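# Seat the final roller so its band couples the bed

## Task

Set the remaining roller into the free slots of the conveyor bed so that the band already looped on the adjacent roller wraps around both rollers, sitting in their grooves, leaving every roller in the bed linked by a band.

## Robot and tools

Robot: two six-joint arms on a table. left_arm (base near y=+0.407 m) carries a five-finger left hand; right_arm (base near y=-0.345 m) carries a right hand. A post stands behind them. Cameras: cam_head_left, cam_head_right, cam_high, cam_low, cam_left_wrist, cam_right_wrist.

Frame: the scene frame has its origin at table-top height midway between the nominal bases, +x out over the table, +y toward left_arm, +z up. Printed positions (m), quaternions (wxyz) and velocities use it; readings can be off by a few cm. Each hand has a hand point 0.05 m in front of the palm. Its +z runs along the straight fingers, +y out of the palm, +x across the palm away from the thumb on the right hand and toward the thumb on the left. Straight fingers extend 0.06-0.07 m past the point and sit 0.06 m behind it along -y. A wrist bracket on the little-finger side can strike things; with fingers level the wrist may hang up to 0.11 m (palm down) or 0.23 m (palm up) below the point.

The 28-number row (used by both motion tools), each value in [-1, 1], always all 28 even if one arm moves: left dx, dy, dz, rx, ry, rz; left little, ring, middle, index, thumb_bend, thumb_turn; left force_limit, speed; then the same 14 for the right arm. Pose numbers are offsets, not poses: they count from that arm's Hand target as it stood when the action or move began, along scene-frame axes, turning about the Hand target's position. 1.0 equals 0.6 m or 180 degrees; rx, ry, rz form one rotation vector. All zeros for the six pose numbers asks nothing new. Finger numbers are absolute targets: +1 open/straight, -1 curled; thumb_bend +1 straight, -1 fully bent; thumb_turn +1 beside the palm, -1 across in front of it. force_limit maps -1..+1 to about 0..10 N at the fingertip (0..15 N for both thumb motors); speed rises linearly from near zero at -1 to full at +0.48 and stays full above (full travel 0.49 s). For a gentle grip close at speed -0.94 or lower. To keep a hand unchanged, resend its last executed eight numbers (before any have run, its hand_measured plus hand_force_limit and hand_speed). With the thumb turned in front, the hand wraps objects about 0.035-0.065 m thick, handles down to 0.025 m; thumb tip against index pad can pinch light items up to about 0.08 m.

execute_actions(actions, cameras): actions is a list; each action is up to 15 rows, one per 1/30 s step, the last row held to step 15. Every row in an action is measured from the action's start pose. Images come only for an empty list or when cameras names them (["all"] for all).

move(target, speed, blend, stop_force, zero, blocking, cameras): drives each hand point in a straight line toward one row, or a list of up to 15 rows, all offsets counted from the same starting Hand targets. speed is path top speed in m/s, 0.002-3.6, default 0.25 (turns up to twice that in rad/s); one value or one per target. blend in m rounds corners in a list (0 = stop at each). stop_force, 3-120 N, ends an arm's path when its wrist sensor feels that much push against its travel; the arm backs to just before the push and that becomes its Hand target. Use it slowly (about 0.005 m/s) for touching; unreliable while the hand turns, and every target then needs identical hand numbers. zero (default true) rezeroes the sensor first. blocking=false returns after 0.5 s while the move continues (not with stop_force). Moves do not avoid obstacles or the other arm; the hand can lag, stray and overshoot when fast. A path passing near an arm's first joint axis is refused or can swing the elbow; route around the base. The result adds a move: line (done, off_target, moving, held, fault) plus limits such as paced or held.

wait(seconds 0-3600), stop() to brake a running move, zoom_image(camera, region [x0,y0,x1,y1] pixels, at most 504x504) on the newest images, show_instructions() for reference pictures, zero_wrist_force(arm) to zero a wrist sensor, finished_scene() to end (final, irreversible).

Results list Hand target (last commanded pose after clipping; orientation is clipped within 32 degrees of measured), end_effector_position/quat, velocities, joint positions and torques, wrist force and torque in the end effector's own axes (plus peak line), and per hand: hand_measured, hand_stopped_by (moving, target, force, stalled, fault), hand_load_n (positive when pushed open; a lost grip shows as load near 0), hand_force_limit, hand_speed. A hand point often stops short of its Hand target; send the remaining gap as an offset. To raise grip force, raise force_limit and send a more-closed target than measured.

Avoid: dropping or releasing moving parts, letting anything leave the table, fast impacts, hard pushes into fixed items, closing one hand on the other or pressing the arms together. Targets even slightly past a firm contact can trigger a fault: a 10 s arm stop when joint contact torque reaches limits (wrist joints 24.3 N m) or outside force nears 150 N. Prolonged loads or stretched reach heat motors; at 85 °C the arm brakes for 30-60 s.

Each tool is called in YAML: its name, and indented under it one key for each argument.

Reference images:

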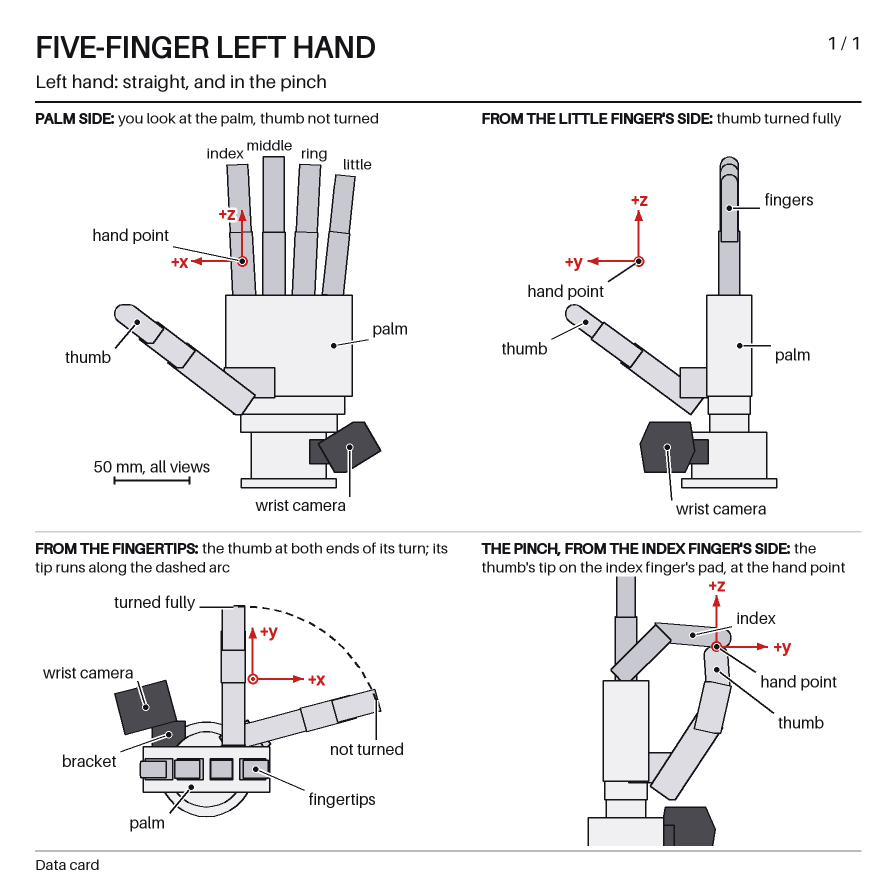

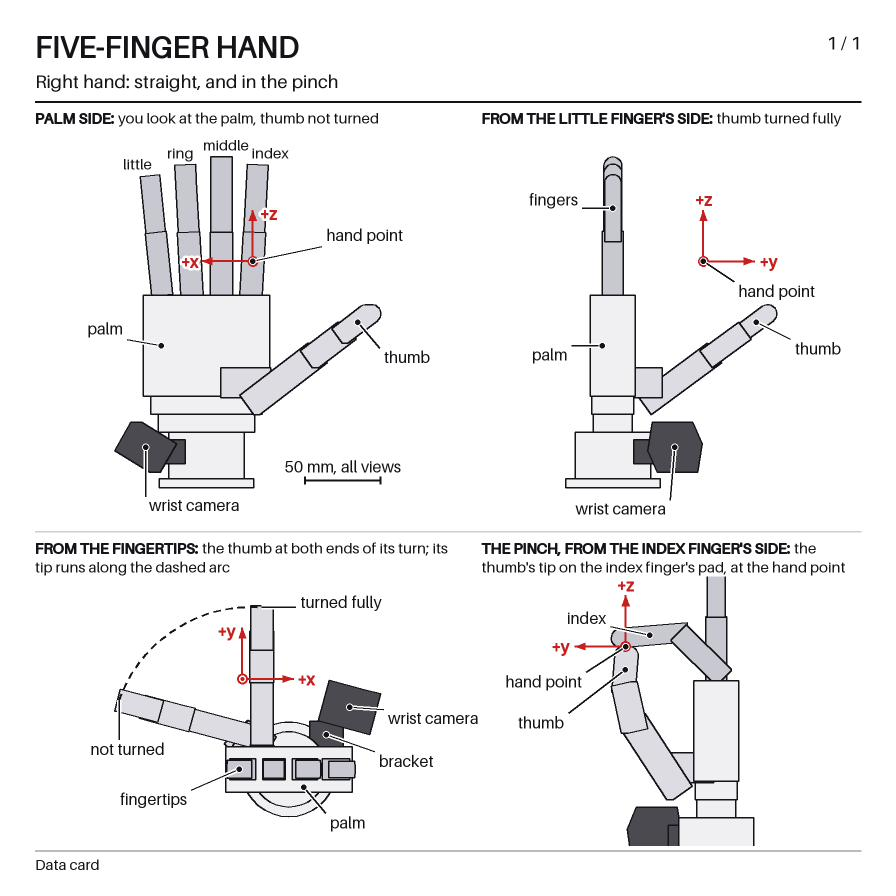

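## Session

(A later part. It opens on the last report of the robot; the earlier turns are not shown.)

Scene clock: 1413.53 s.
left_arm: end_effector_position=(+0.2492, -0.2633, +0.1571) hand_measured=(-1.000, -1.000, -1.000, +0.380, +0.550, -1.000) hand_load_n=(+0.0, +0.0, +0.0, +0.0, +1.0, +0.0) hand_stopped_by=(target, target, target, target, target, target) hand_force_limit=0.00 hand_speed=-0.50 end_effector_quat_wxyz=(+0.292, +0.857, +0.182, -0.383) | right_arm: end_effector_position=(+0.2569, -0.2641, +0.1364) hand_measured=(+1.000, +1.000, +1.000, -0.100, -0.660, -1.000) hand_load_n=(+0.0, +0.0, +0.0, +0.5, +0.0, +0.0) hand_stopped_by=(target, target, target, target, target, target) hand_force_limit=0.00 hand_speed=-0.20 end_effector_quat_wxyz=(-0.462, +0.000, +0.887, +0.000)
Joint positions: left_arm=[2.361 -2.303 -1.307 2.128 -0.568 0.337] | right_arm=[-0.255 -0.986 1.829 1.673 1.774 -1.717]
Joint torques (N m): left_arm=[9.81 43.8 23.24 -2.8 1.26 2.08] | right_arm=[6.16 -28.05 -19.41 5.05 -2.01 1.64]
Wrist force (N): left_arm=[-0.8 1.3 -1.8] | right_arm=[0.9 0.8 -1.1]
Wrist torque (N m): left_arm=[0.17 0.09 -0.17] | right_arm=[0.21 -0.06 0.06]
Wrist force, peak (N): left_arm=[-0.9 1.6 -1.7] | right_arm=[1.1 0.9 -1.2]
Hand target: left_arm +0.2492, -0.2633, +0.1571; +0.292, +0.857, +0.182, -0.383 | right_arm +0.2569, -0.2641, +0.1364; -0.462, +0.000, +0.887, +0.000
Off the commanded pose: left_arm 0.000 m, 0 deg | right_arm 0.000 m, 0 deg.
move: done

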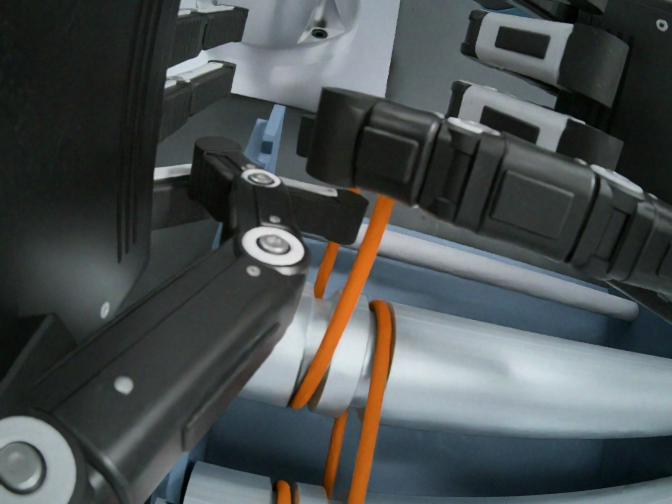

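move:
  target: [0,0,0,0,0,0,-1,-1,-1,0.38,0.55,-1,0.0,-0.5, 0,0.0133,0,0,0,0,1,1,1,-0.1,-0.66,-1,0,-0.2]
  speed: 0.02
  stop_force: 3
  zero: false
  cameras: ["cam_right_wrist"]

zoom_image:
  camera: "cam_right_wrist"
  region: [240, 90, 490, 340]

Scene clock: 1418.90 s.
left_arm: end_effector_position=(+0.2492, -0.2633, +0.1571) hand_measured=(-1.000, -1.000, -1.000, +0.380, +0.550, -1.000) hand_load_n=(+0.0, +0.0, +0.0, +0.0, +1.0, +0.0) hand_stopped_by=(target, target, target, target, target, target) hand_force_limit=0.00 hand_speed=-0.50 end_effector_quat_wxyz=(+0.292, +0.857, +0.182, -0.383) | right_arm: end_effector_position=(+0.2569, -0.2561, +0.1364) hand_measured=(+1.000, +1.000, +1.000, -0.100, -0.660, -1.000) hand_load_n=(+0.0, +0.0, +0.0, +0.5, +0.0, +0.0) hand_stopped_by=(target, target, target, target, target, target) hand_force_limit=0.00 hand_speed=-0.20 end_effector_quat_wxyz=(-0.462, +0.000, +0.887, +0.000)
Joint positions: left_arm=[2.361 -2.303 -1.307 2.128 -0.568 0.337] | right_arm=[-0.237 -0.985 1.828 1.675 1.76 -1.706]
Joint torques (N m): left_arm=[9.42 43.57 23.15 -2.76 1.22 1.87] | right_arm=[6.25 -28 -19.76 5.08 -1.93 1.67]
Wrist force (N): left_arm=[-0.6 1.5 -1.6] | right_arm=[0.9 0.3 -0.9]
Wrist torque (N m): left_arm=[0.18 0.09 -0.16] | right_arm=[0.14 -0.07 0.05]
Wrist force, peak (N): left_arm=[-1.0 1.5 -1.8] | right_arm=[1.0 0.7 -1.3]
Hand target: left_arm +0.2492, -0.2633, +0.1571; +0.292, +0.857, +0.182, -0.383 | right_arm +0.2569, -0.2561, +0.1364; -0.462, +0.000, +0.887, +0.000
Off the commanded pose: left_arm 0.000 m, 0 deg | right_arm 0.000 m, 0 deg.
move: done

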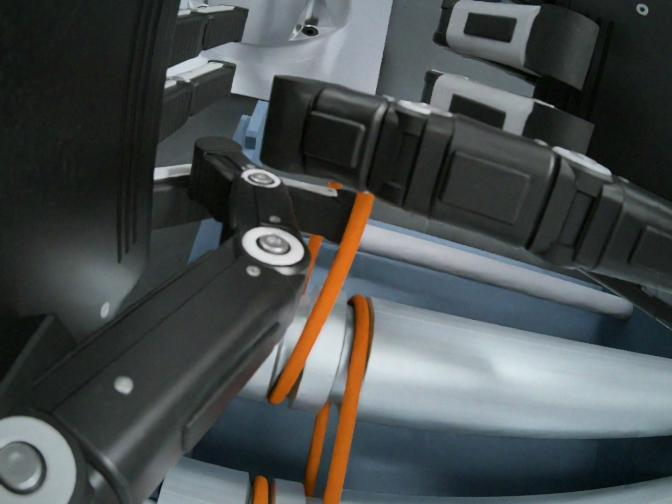

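Scaled by 2.016 from the camera's image (finer frame: 960x720).

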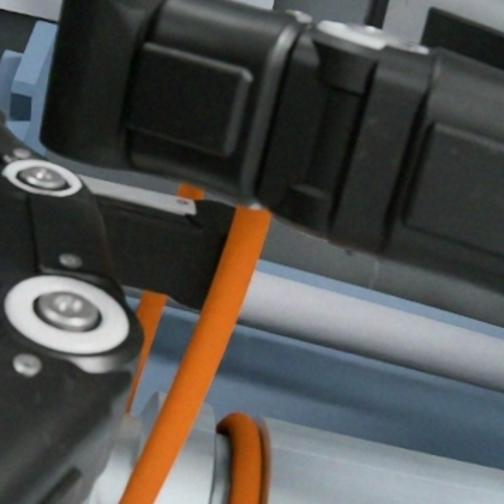

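move:
  target: [0,0,0,0,0,0,-1,-1,-1,0.38,0.55,-1,0.0,-0.5, 0,0.02,0,0,0,0,1,1,1,-0.1,-0.66,-1,0,-0.2]
  speed: 0.02
  stop_force: 3
  zero: false
  cameras: ["cam_right_wrist","cam_left_wrist"]

zoom_image:
  camera: "cam_right_wrist"
  region: [240, 90, 490, 340]

Scene clock: 1424.70 s.
left_arm: end_effector_position=(+0.2492, -0.2633, +0.1571) hand_measured=(-1.000, -1.000, -1.000, +0.380, +0.550, -1.000) hand_load_n=(+0.0, +0.0, +0.0, -0.5, +1.0, +0.0) hand_stopped_by=(target, target, target, target, target, target) hand_force_limit=0.00 hand_speed=-0.50 end_effector_quat_wxyz=(+0.292, +0.857, +0.182, -0.383) | right_arm: end_effector_position=(+0.2569, -0.2441, +0.1364) hand_measured=(+1.000, +1.000, +1.000, -0.100, -0.660, -1.000) hand_load_n=(+0.0, +0.0, +0.0, +0.5, +0.0, +0.0) hand_stopped_by=(target, target, target, target, target, target) hand_force_limit=0.00 hand_speed=-0.20 end_effector_quat_wxyz=(-0.462, +0.000, +0.887, +0.000)
Joint positions: left_arm=[2.361 -2.303 -1.307 2.128 -0.568 0.337] | right_arm=[-0.21 -0.984 1.826 1.679 1.738 -1.691]
Joint torques (N m): left_arm=[9.5 44.82 22.81 -2.83 1.21 1.88] | right_arm=[6.74 -28.1 -19.9 5.11 -1.97 1.62]
Wrist force (N): left_arm=[-0.8 1.3 -2.0] | right_arm=[0.8 0.5 -0.9]
Wrist torque (N m): left_arm=[0.17 0.09 -0.16] | right_arm=[0.18 -0.06 0.05]
Wrist force, peak (N): left_arm=[-0.2 1.3 -2.4] | right_arm=[1.1 0.6 -1.1]
Hand target: left_arm +0.2492, -0.2633, +0.1571; +0.292, +0.857, +0.182, -0.383 | right_arm +0.2569, -0.2441, +0.1364; -0.462, +0.000, +0.887, +0.000
Off the commanded pose: left_arm 0.000 m, 0 deg | right_arm 0.000 m, 0 deg.
move: done
Images, in order (width x height): cam_left_wrist 672x504, cam_right_wrist 672x504.

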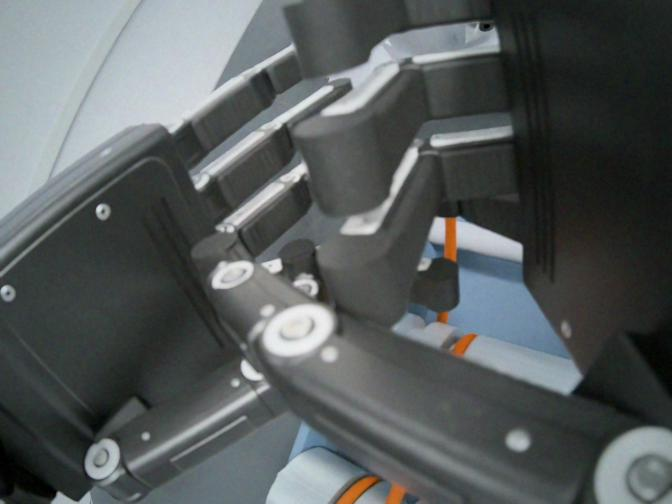

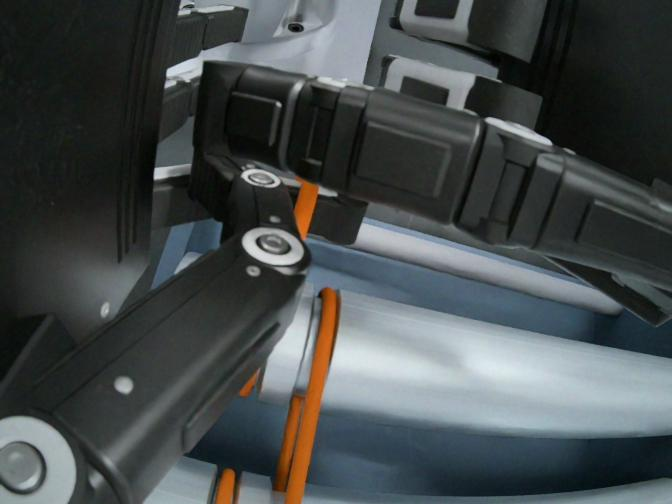

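Scaled by 2.016 from the camera's image (finer frame: 960x720).

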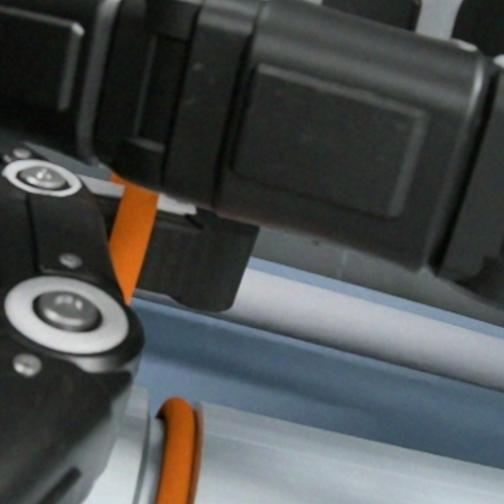

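move:
  target: [0,0.1,0,0,0,0,-1,-1,-1,0.38,0.55,-1,0.0,-0.5, 0,0,0,0,0,0,1,1,1,-0.1,-0.66,-1,0,-0.2]
  speed: 0.05
  cameras: ["cam_right_wrist","cam_left_wrist","cam_high"]

Scene clock: 1430.70 s.
left_arm: end_effector_position=(+0.2492, -0.2034, +0.1571) hand_measured=(-1.000, -1.000, -1.000, +0.380, +0.550, -1.000) hand_load_n=(+0.0, +0.0, +0.5, -1.0, +1.0, +0.0) hand_stopped_by=(target, target, target, target, target, target) hand_force_limit=0.00 hand_speed=-0.50 end_effector_quat_wxyz=(+0.292, +0.857, +0.182, -0.383) | right_arm: end_effector_position=(+0.2569, -0.2441, +0.1364) hand_measured=(+1.000, +1.000, +1.000, -0.100, -0.660, -1.000) hand_load_n=(+0.0, +0.0, +0.0, +0.5, +0.0, +0.0) hand_stopped_by=(target, target, target, target, target, target) hand_force_limit=0.00 hand_speed=-0.20 end_effector_quat_wxyz=(-0.462, +0.000, +0.887, +0.000)
Joint positions: left_arm=[2.449 -2.214 -1.508 2.101 -0.567 0.502] | right_arm=[-0.21 -0.984 1.826 1.679 1.738 -1.691]
Joint torques (N m): left_arm=[8.89 59.85 3.88 -4.93 0.42 2.62] | right_arm=[5.99 -28.36 -18.87 5.04 -1.54 1.59]
Wrist force (N): left_arm=[1.6 3.5 -0.8] | right_arm=[0.9 0.6 -1.0]
Wrist torque (N m): left_arm=[0.17 0.07 -0.18] | right_arm=[0.18 -0.07 0.05]
Wrist force, peak (N): left_arm=[1.8 3.5 -0.8] | right_arm=[1.0 0.7 -1.4]
Hand target: left_arm +0.2492, -0.2033, +0.1571; +0.292, +0.857, +0.182, -0.383 | right_arm +0.2569, -0.2441, +0.1364; -0.462, +0.000, +0.887, +0.000
Off the commanded pose: left_arm 0.000 m, 0 deg | right_arm 0.000 m, 0 deg.
move: done
Images, in order (width x height): cam_high 896x504, cam_left_wrist 672x504, cam_right_wrist 672x504.

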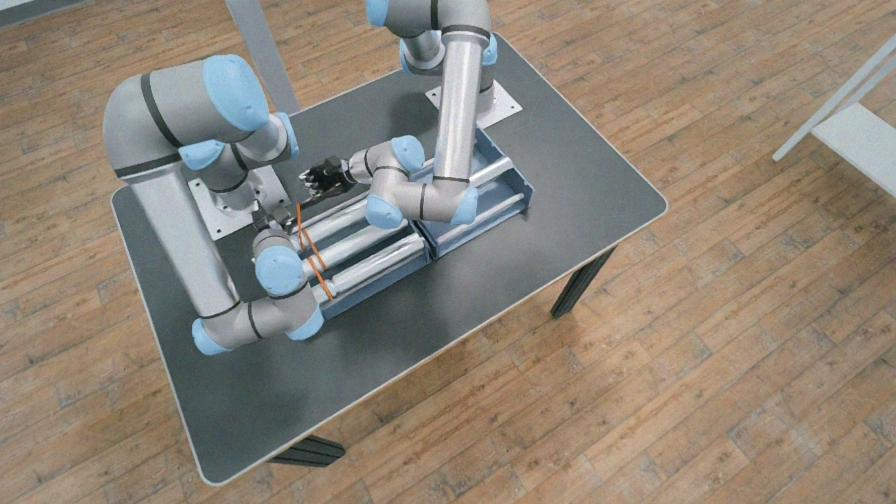

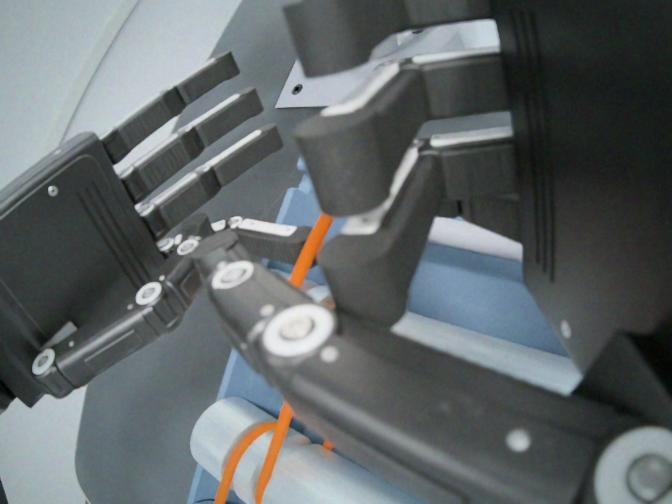

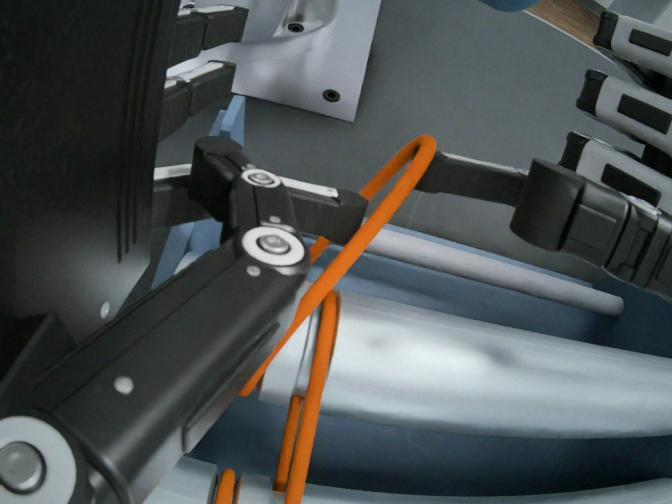

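move:
  target:
    - [0.0133,0.0,-0.01,0,0,0,-1,-1,-1,0.38,0.55,-1,0.0,-0.5, 0,0,0,0,0,0,1,1,1,-0.1,-0.66,-1,0,-0.2]
    - [0.0133,0.05,-0.01,0,0,0,-1,-1,-1,0.38,0.55,-1,0.0,-0.5, 0,0,0,0,0,0,1,1,1,-0.1,-0.66,-1,0,-0.2]
  speed: 0.05
  cameras: ["cam_right_wrist","cam_left_wrist"]

Scene clock: 1437.60 s.
left_arm: end_effector_position=(+0.2572, -0.1734, +0.1511) hand_measured=(-1.000, -1.000, -1.000, +0.380, +0.550, -1.000) hand_load_n=(+0.0, +0.0, +0.0, +0.0, +1.0, +0.0) hand_stopped_by=(target, target, target, target, target, target) hand_force_limit=0.00 hand_speed=-0.50 end_effector_quat_wxyz=(+0.292, +0.857, +0.182, -0.383) | right_arm: end_effector_position=(+0.2569, -0.2441, +0.1364) hand_measured=(+1.000, +1.000, +1.000, -0.100, -0.660, -1.000) hand_load_n=(-0.5, +0.0, +0.0, +0.5, -0.5, +0.0) hand_stopped_by=(target, target, target, target, target, target) hand_force_limit=0.00 hand_speed=-0.20 end_effector_quat_wxyz=(-0.462, +0.000, +0.887, +0.000)
Joint positions: left_arm=[2.51 -2.194 -1.59 2.069 -0.573 0.614] | right_arm=[-0.21 -0.984 1.826 1.679 1.738 -1.691]
Joint torques (N m): left_arm=[13.35 56.05 5.71 -4 -0.29 2.71] | right_arm=[4.88 -28.73 -19.3 4.95 0.11 1.34]
Wrist force (N): left_arm=[-2.1 0.5 -1.2] | right_arm=[0.9 0.8 -1.1]
Wrist torque (N m): left_arm=[0.06 0.09 -0.19] | right_arm=[0.22 -0.07 0.05]
Wrist force, peak (N): left_arm=[1.8 3.7 -0.6] | right_arm=[1.2 0.8 -1.2]
Hand target: left_arm +0.2572, -0.1733, +0.1511; +0.292, +0.857, +0.182, -0.383 | right_arm +0.2569, -0.2441, +0.1364; -0.462, +0.000, +0.887, +0.000
Off the commanded pose: left_arm 0.000 m, 0 deg | right_arm 0.000 m, 0 deg.
move: done
Images, in order (width x height): cam_left_wrist 672x504, cam_right_wrist 672x504.

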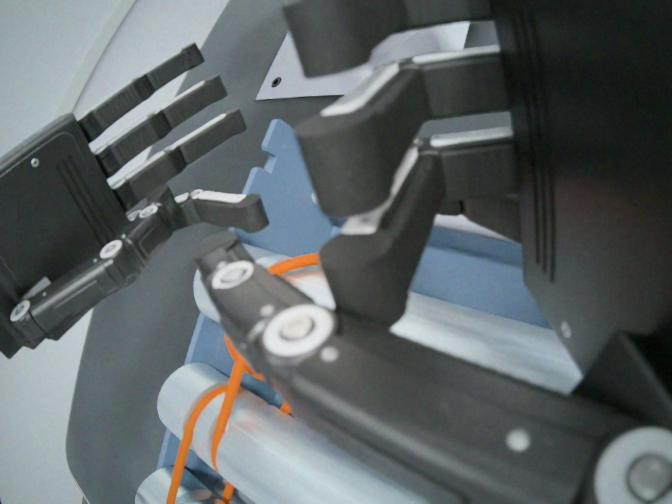

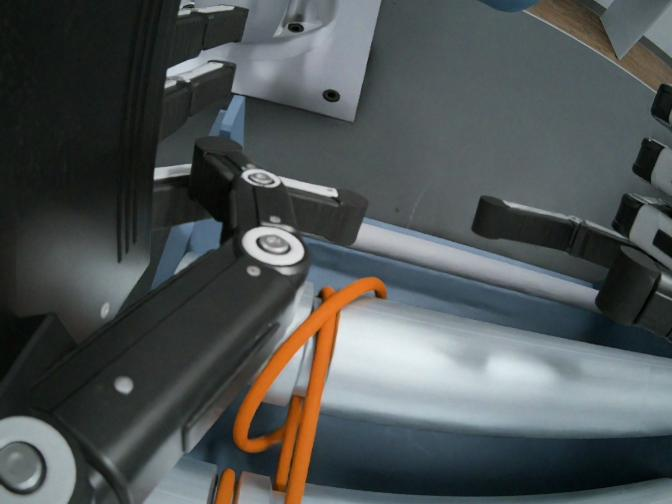

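move:
  target: [-0.05,0.15,0.1,0,0,0,-1,-1,-1,0.38,0.55,-1,0.0,-0.5, 0,-0.08,0.05,0,0,0,1,1,1,-0.1,-0.66,-1,0,-0.2]
  speed: 0.15
  cameras: ["all"]

zoom_image:
  camera: "cam_right_wrist"
  region: [230, 190, 560, 504]

zoom_image:
  camera: "cam_left_wrist"
  region: [60, 150, 400, 504]

Scene clock: 1447.37 s.
left_arm: end_effector_position=(+0.2272, -0.0834, +0.2111) hand_measured=(-1.000, -1.000, -1.000, +0.380, +0.550, -1.000) hand_load_n=(+0.0, +0.0, +0.0, +0.0, +1.0, +0.0) hand_stopped_by=(target, target, target, target, target, target) hand_force_limit=0.00 hand_speed=-0.50 end_effector_quat_wxyz=(+0.292, +0.857, +0.182, -0.383) | right_arm: end_effector_position=(+0.2569, -0.2921, +0.1664) hand_measured=(+1.000, +1.000, +1.000, -0.100, -0.660, -1.000) hand_load_n=(+0.0, +0.0, +0.0, +0.5, +0.0, +0.0) hand_stopped_by=(target, target, target, target, target, target) hand_force_limit=0.00 hand_speed=-0.20 end_effector_quat_wxyz=(-0.462, +0.000, +0.887, +0.000)
Joint positions: left_arm=[2.657 -1.953 -1.864 1.888 -0.609 0.87] | right_arm=[-0.316 -1.039 1.814 1.733 1.824 -1.754]
Joint torques (N m): left_arm=[13.09 46.82 6.66 -4.72 -0.41 3.37] | right_arm=[-6.72 -39.47 -20.95 5.11 2.58 -1.3]
Wrist force (N): left_arm=[-2.0 0.2 -1.0] | right_arm=[1.0 1.0 -1.1]
Wrist torque (N m): left_arm=[0.00 0.12 -0.20] | right_arm=[0.25 -0.07 0.20]
Wrist force, peak (N): left_arm=[-2.5 -0.1 -1.3] | right_arm=[1.1 0.7 -1.5]
Hand target: left_arm +0.2272, -0.0833, +0.2111; +0.292, +0.857, +0.182, -0.383 | right_arm +0.2569, -0.2921, +0.1664; -0.462, +0.000, +0.887, +0.000
Off the commanded pose: left_arm 0.000 m, 0 deg | right_arm 0.000 m, 0 deg.
move: done

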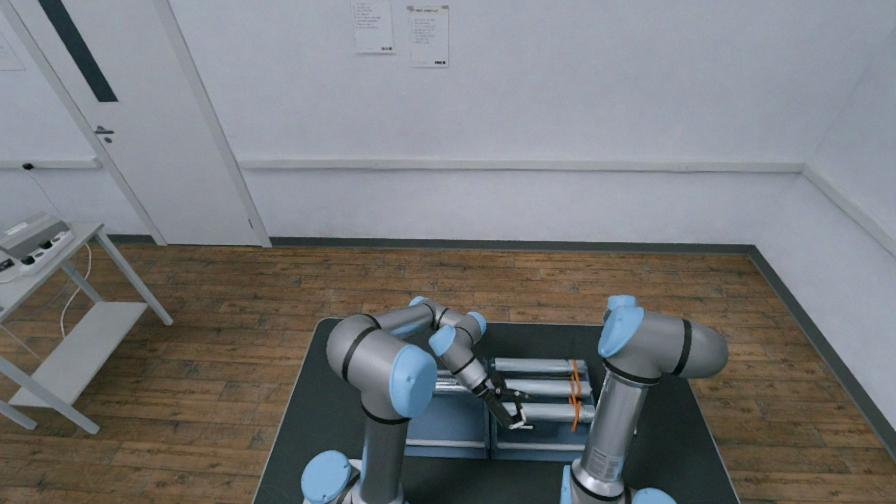

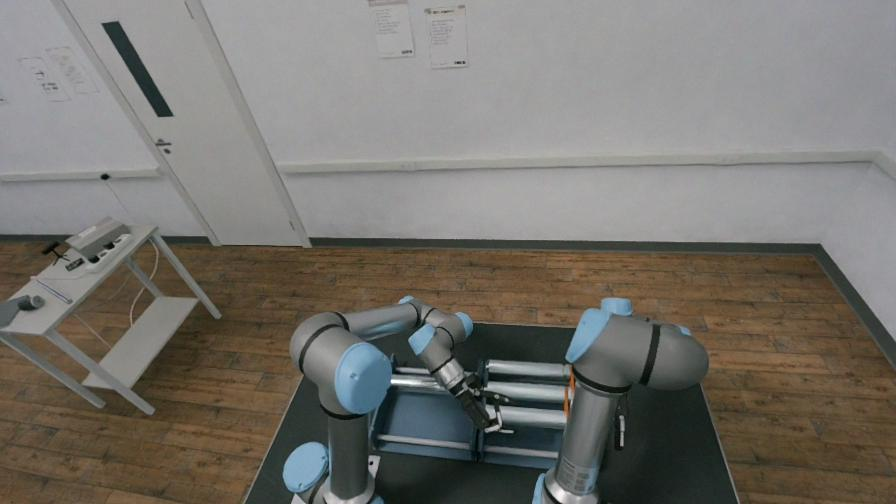

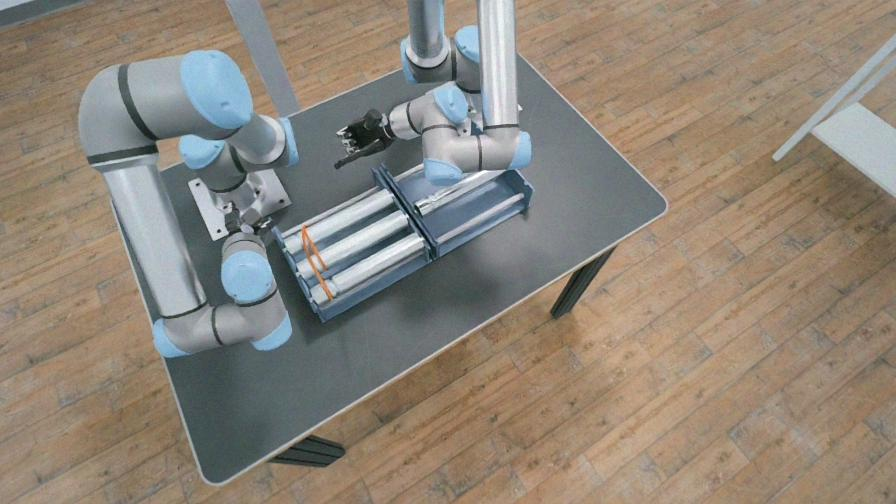

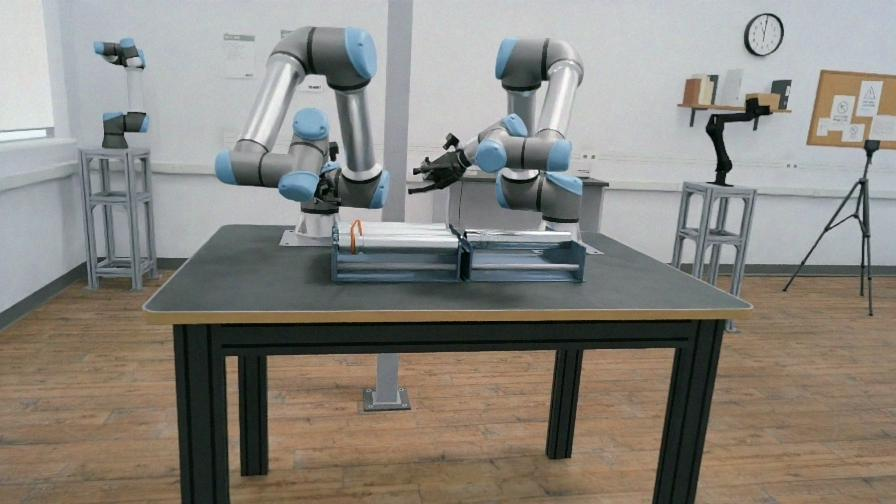

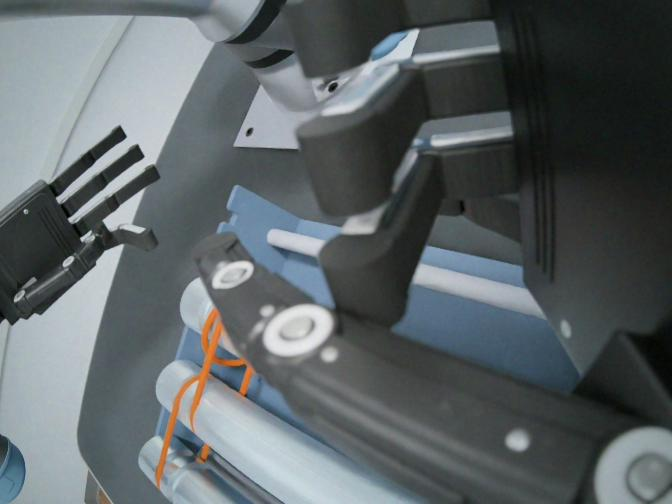

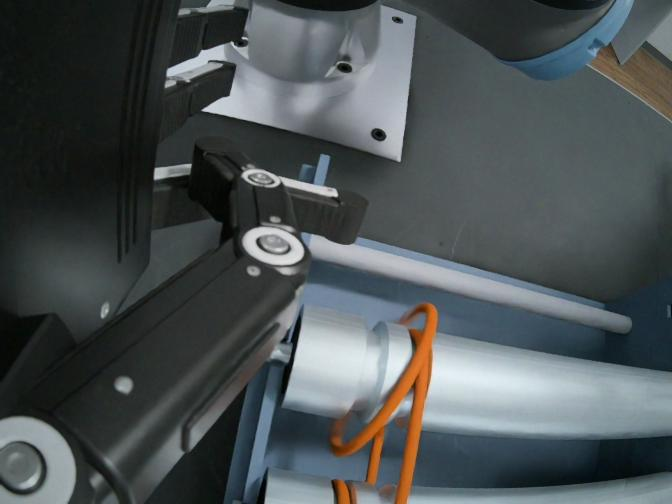

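Scaled by 1.527 from the camera's image (finer frame: 960x720).

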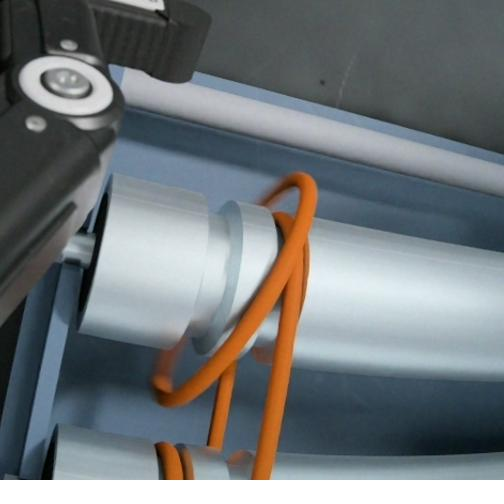

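Scaled by 1.424 from the camera's image (finer frame: 960x720).

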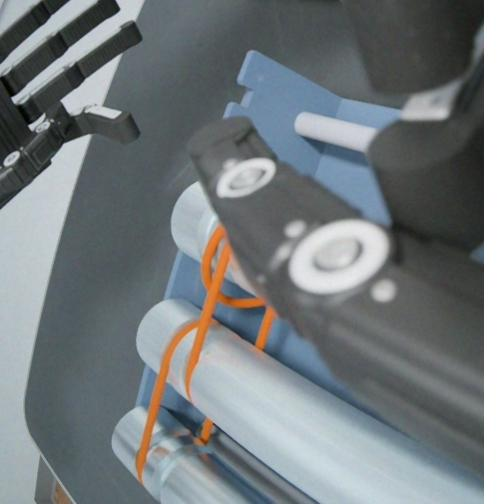

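move:
  target: [0,0,0,0,0,0,-1,-1,-1,0.38,0.55,-1,0.0,-0.5, -0.05,0.0,0.0,0,0,0,1,1,1,-0.1,-0.66,-1,0,-0.2]
  speed: 0.15
  cameras: ["cam_right_wrist"]

zoom_image:
  camera: "cam_right_wrist"
  region: [270, 290, 520, 504]

Scene clock: 1461.73 s.
left_arm: end_effector_position=(+0.2272, -0.0833, +0.2111) hand_measured=(-1.000, -1.000, -1.000, +0.380, +0.550, -1.000) hand_load_n=(+0.0, +0.0, +0.5, +0.5, +1.0, +0.0) hand_stopped_by=(target, target, target, target, target, target) hand_force_limit=0.00 hand_speed=-0.50 end_effector_quat_wxyz=(+0.292, +0.857, +0.182, -0.383) | right_arm: end_effector_position=(+0.2270, -0.2921, +0.1664) hand_measured=(+1.000, +1.000, +1.000, -0.100, -0.660, -1.000) hand_load_n=(+0.0, +0.0, +0.0, +0.5, +0.0, +0.0) hand_stopped_by=(target, target, target, target, target, target) hand_force_limit=0.00 hand_speed=-0.20 end_effector_quat_wxyz=(-0.462, +0.000, +0.887, +0.000)
Joint positions: left_arm=[2.657 -1.953 -1.864 1.888 -0.61 0.871] | right_arm=[-0.339 -1.093 1.907 1.69 1.842 -1.768]
Joint torques (N m): left_arm=[13.43 44.98 5.78 -4.33 -0.32 2.75] | right_arm=[-5.74 -38.27 -1.69 0.9 2.49 -1.42]
Wrist force (N): left_arm=[-2.1 0.4 -0.9] | right_arm=[0.8 0.6 -0.9]
Wrist torque (N m): left_arm=[0.03 0.15 -0.21] | right_arm=[0.18 -0.04 0.18]
Wrist force, peak (N): left_arm=[-2.3 0.2 -1.1] | right_arm=[1.1 0.9 -1.3]
Hand target: left_arm +0.2272, -0.0833, +0.2111; +0.292, +0.857, +0.182, -0.383 | right_arm +0.2269, -0.2921, +0.1664; -0.462, +0.000, +0.887, +0.000
Off the commanded pose: left_arm 0.000 m, 0 deg | right_arm 0.000 m, 0 deg.
move: done

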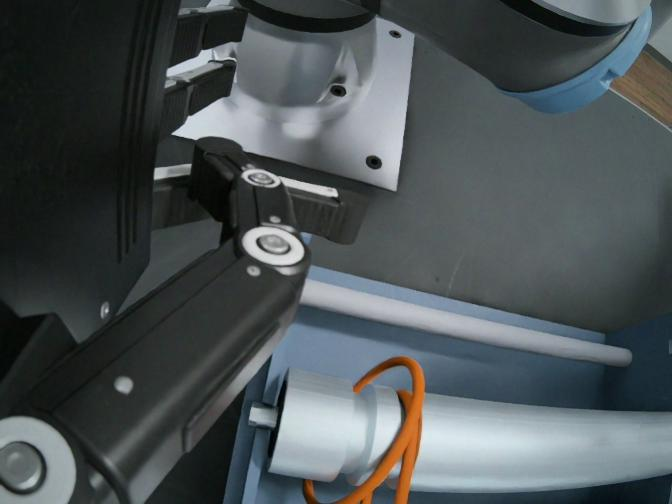

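Scaled by 2.016 from the camera's image (finer frame: 960x720).

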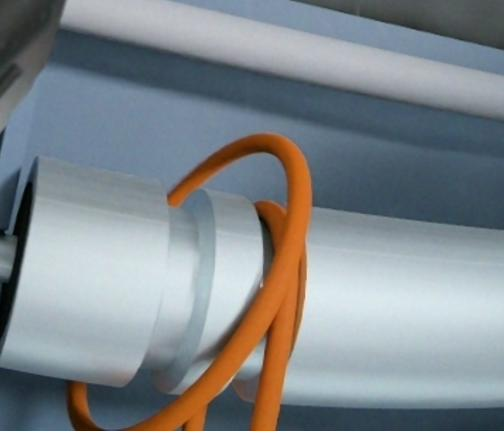

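move:
  target:
    - [0,0,0,0,0,0,-1,-1,-1,0.38,0.55,-1,0.0,-0.5, 0.0,0.0,0.1,0,0,0,1,1,1,0.44,0.6,-1,0,0]
    - [0,0,0,0,0,0,-1,-1,-1,0.38,0.55,-1,0.0,-0.5, 0.045,0.08,0.1,0,-0.3056,0,-1,-1,-1,0.44,0.6,-1,0,0]
  speed: 0.2
  cameras: ["cam_right_wrist","cam_left_wrist","cam_high"]

Scene clock: 1543.20 s.
left_arm: end_effector_position=(+0.2272, -0.0833, +0.2111) hand_measured=(-1.000, -1.000, -1.000, +0.380, +0.550, -1.000) hand_load_n=(+0.0, +0.0, +0.0, +0.0, +1.0, +0.0) hand_stopped_by=(target, target, target, target, target, target) hand_force_limit=0.00 hand_speed=-0.50 end_effector_quat_wxyz=(+0.292, +0.857, +0.182, -0.383) | right_arm: end_effector_position=(+0.2539, -0.2441, +0.2264) hand_measured=(-1.000, -1.000, -1.000, +0.440, +0.600, -1.000) hand_load_n=(+0.0, +0.0, +0.0, +0.0, +0.0, +0.0) hand_stopped_by=(target, target, target, target, target, target) hand_force_limit=0.00 hand_speed=0.00 end_effector_quat_wxyz=(+0.000, +0.000, +1.000, +0.000)
Joint positions: left_arm=[2.657 -1.953 -1.864 1.888 -0.61 0.871] | right_arm=[-0.425 -1.761 2.028 1.304 1.57 -1.991]
Joint torques (N m): left_arm=[13.2 21.42 5.82 -4.28 -0.16 2.38] | right_arm=[-5.69 -14.96 -9.1 1.04 -2.08 -1.21]
Wrist force (N): left_arm=[-2.1 0.3 -1.1] | right_arm=[0.7 0.9 -0.9]
Wrist torque (N m): left_arm=[0.02 0.13 -0.20] | right_arm=[0.25 -0.15 0.16]
Wrist force, peak (N): left_arm=[-2.3 0.6 -1.2] | right_arm=[1.7 0.9 -1.4]
Hand target: left_arm +0.2272, -0.0833, +0.2111; +0.292, +0.857, +0.182, -0.383 | right_arm +0.2539, -0.2441, +0.2264; +0.000, +0.000, +1.000, +0.000
Off the commanded pose: left_arm 0.000 m, 0 deg | right_arm 0.000 m, 0 deg.
move: done
Images, in order (width x height): cam_high 896x504, cam_left_wrist 672x504, cam_right_wrist 672x504.

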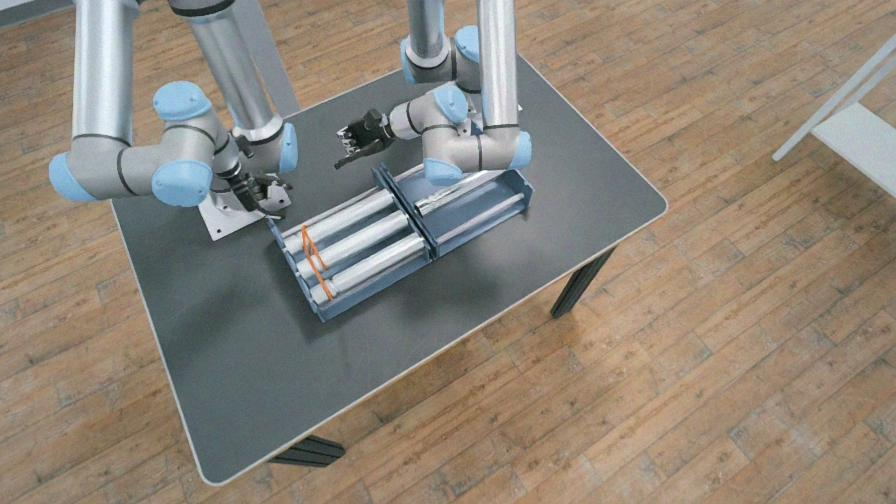

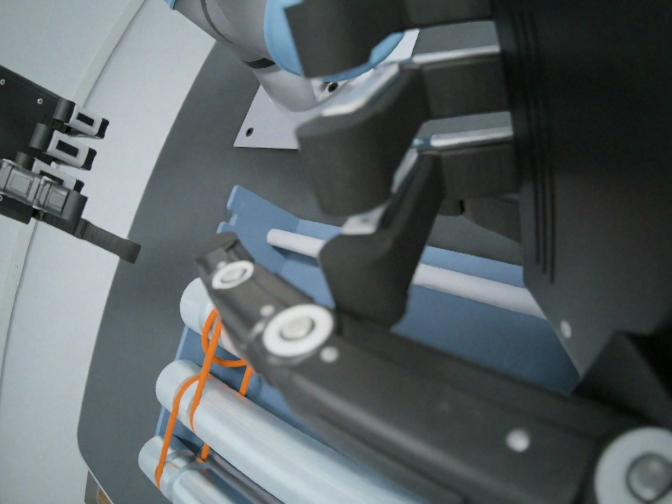

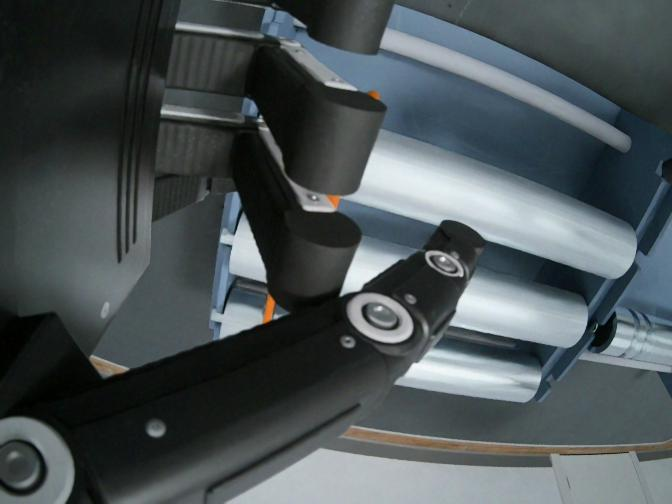

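move:
  target: [0.0,-0.06,0.03,0,0,0,-1,-1,-1,0.38,1,1,0.0,0, 0.0,0.0,0,0,0,0,-1,-1,-1,0.44,0.6,-1,0,0]
  speed: 0.1
  cameras: ["cam_left_wrist"]

Scene clock: 1550.30 s.
left_arm: end_effector_position=(+0.2272, -0.1193, +0.2291) hand_measured=(-1.000, -1.000, -1.000, +0.380, +1.000, +1.000) hand_load_n=(+0.0, +0.5, +0.0, +0.0, +0.0, +0.0) hand_stopped_by=(target, target, target, target, target, target) hand_force_limit=0.00 hand_speed=0.00 end_effector_quat_wxyz=(+0.292, +0.857, +0.182, -0.383) | right_arm: end_effector_position=(+0.2539, -0.2441, +0.2264) hand_measured=(-1.000, -1.000, -1.000, +0.440, +0.600, -1.000) hand_load_n=(+0.0, +0.0, +0.5, +0.5, +0.0, +0.0) hand_stopped_by=(target, target, target, target, target, target) hand_force_limit=0.00 hand_speed=0.00 end_effector_quat_wxyz=(+0.000, +0.000, +1.000, +0.000)
Joint positions: left_arm=[2.576 -1.974 -1.74 1.9 -0.585 0.732] | right_arm=[-0.425 -1.761 2.028 1.304 1.57 -1.991]
Joint torques (N m): left_arm=[-14.26 21.23 22.24 -0.6 2.65 -2.73] | right_arm=[-5.52 -13.77 -12.96 1.61 -1.96 -1.28]
Wrist force (N): left_arm=[-1.9 0.7 -1.4] | right_arm=[0.6 0.9 -0.6]
Wrist torque (N m): left_arm=[0.08 0.07 0.01] | right_arm=[0.23 -0.14 0.15]
Wrist force, peak (N): left_arm=[-2.2 0.2 -1.3] | right_arm=[0.7 1.0 -1.1]
Hand target: left_arm +0.2272, -0.1193, +0.2291; +0.292, +0.857, +0.182, -0.383 | right_arm +0.2539, -0.2441, +0.2264; +0.000, +0.000, +1.000, +0.000
Off the commanded pose: left_arm 0.000 m, 0 deg | right_arm 0.000 m, 0 deg.
move: done

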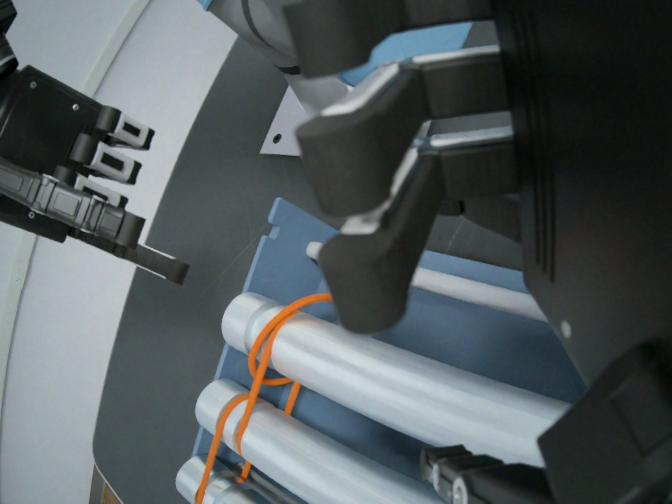

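zoom_image:
  camera: "cam_left_wrist"
  region: [120, 180, 420, 430]

Scaled by 1.680 from the camera's image (finer frame: 960x720).

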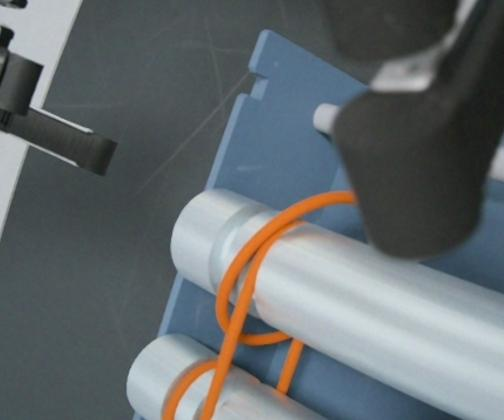

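move:
  target: [0.0,0,0,0,0,0,1,1,1,1,1,1,0.0,0, 0.0,0.0,0,0,0,0,-1,-1,-1,0.44,0.6,-1,0,0]
  speed: 0.1
  cameras: ["cam_left_wrist"]

zoom_image:
  camera: "cam_left_wrist"
  region: [120, 180, 420, 430]

Scene clock: 1562.33 s.
left_arm: end_effector_position=(+0.2272, -0.1193, +0.2291) hand_measured=(+1.000, +1.000, +1.000, +1.000, +1.000, +1.000) hand_load_n=(+0.0, +0.0, +0.0, +0.0, +0.0, +0.0) hand_stopped_by=(target, target, target, target, target, target) hand_force_limit=0.00 hand_speed=0.00 end_effector_quat_wxyz=(+0.292, +0.857, +0.182, -0.383) | right_arm: end_effector_position=(+0.2539, -0.2441, +0.2264) hand_measured=(-1.000, -1.000, -1.000, +0.440, +0.600, -1.000) hand_load_n=(+0.0, +0.0, +0.0, +0.0, +0.0, +0.0) hand_stopped_by=(target, target, target, target, target, target) hand_force_limit=0.00 hand_speed=0.00 end_effector_quat_wxyz=(+0.000, +0.000, +1.000, +0.000)
Joint positions: left_arm=[2.576 -1.974 -1.74 1.9 -0.585 0.732] | right_arm=[-0.425 -1.761 2.028 1.304 1.57 -1.991]
Joint torques (N m): left_arm=[-13.25 21.89 22.08 -0.88 2.76 -2.62] | right_arm=[-5.94 -12.38 -15.87 2.35 -2.04 -1.24]
Wrist force (N): left_arm=[-2.0 0.5 -1.2] | right_arm=[0.7 1.1 -0.8]
Wrist torque (N m): left_arm=[0.04 0.11 0.02] | right_arm=[0.29 -0.15 0.17]
Wrist force, peak (N): left_arm=[-2.2 0.7 -1.2] | right_arm=[0.8 1.2 -0.9]
Hand target: left_arm +0.2272, -0.1193, +0.2291; +0.292, +0.857, +0.182, -0.383 | right_arm +0.2539, -0.2441, +0.2264; +0.000, +0.000, +1.000, +0.000
Off the commanded pose: left_arm 0.000 m, 0 deg | right_arm 0.000 m, 0 deg.
move: done

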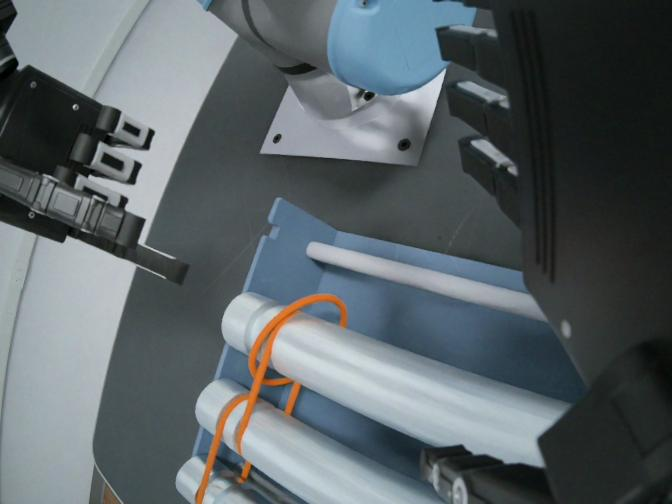

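Scaled by 1.680 from the camera's image (finer frame: 960x720).

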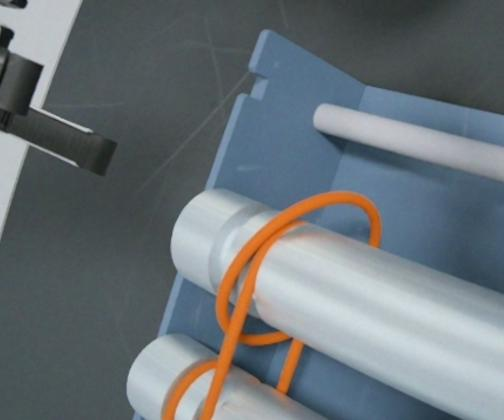

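move:
  target: [0.0,0,0,0,0,0,1,1,1,1,1,1,0.0,0, 0.0,-0.0005,-0.1157,0,0,0,-1,-1,-1,0.44,0.6,-1,0,0]
  speed: 0.08
  stop_force: 4
  cameras: ["cam_left_wrist"]

zoom_image:
  camera: "cam_left_wrist"
  region: [120, 180, 420, 430]

Scene clock: 1577.57 s.
left_arm: end_effector_position=(+0.2272, -0.1193, +0.2291) hand_measured=(+1.000, +1.000, +1.000, +1.000, +1.000, +1.000) hand_load_n=(+0.0, +0.0, +0.5, +0.0, +0.0, +0.0) hand_stopped_by=(target, target, target, target, target, target) hand_force_limit=0.00 hand_speed=0.00 end_effector_quat_wxyz=(+0.292, +0.857, +0.182, -0.383) | right_arm: end_effector_position=(+0.2539, -0.2444, +0.1570) hand_measured=(-1.000, -1.000, -1.000, +0.440, +0.600, -1.000) hand_load_n=(+0.0, +0.0, +0.0, +0.0, +0.0, +0.0) hand_stopped_by=(target, target, target, target, target, target) hand_force_limit=0.00 hand_speed=0.00 end_effector_quat_wxyz=(+0.000, +0.000, +1.000, +0.000)
Joint positions: left_arm=[2.576 -1.974 -1.74 1.9 -0.585 0.732] | right_arm=[-0.426 -1.693 2.162 1.102 1.57 -1.993]
Joint torques (N m): left_arm=[-11.4 23.81 18.85 -1.24 2.33 -2.29] | right_arm=[6.26 -4.31 -6.9 0.74 -2.03 1.69]
Wrist force (N): left_arm=[-1.8 0.8 -1.1] | right_arm=[0.4 1.0 -0.7]
Wrist torque (N m): left_arm=[0.08 0.07 0.02] | right_arm=[0.25 -0.12 0.14]
Wrist force, peak (N): left_arm=[-2.1 0.7 -1.4] | right_arm=[0.6 1.2 -1.1]
Hand target: left_arm +0.2272, -0.1193, +0.2291; +0.292, +0.857, +0.182, -0.383 | right_arm +0.2539, -0.2444, +0.1570; +0.000, +0.000, +1.000, +0.000
Off the commanded pose: left_arm 0.000 m, 0 deg | right_arm 0.000 m, 0 deg.
move: done

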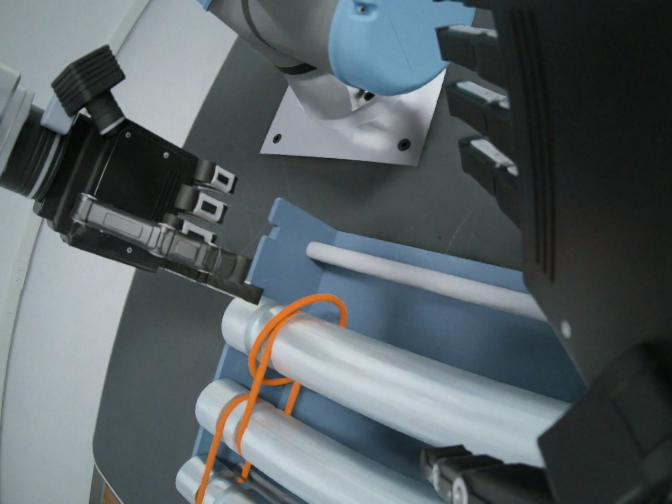

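Scaled by 1.680 from the camera's image (finer frame: 960x720).

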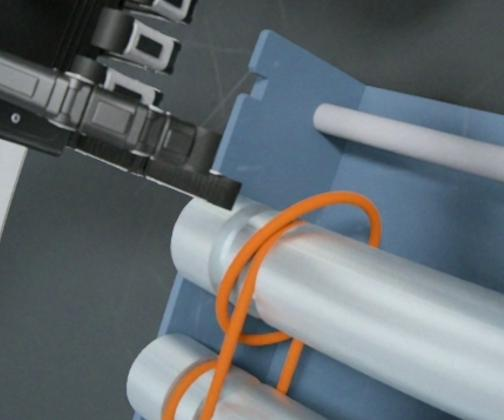

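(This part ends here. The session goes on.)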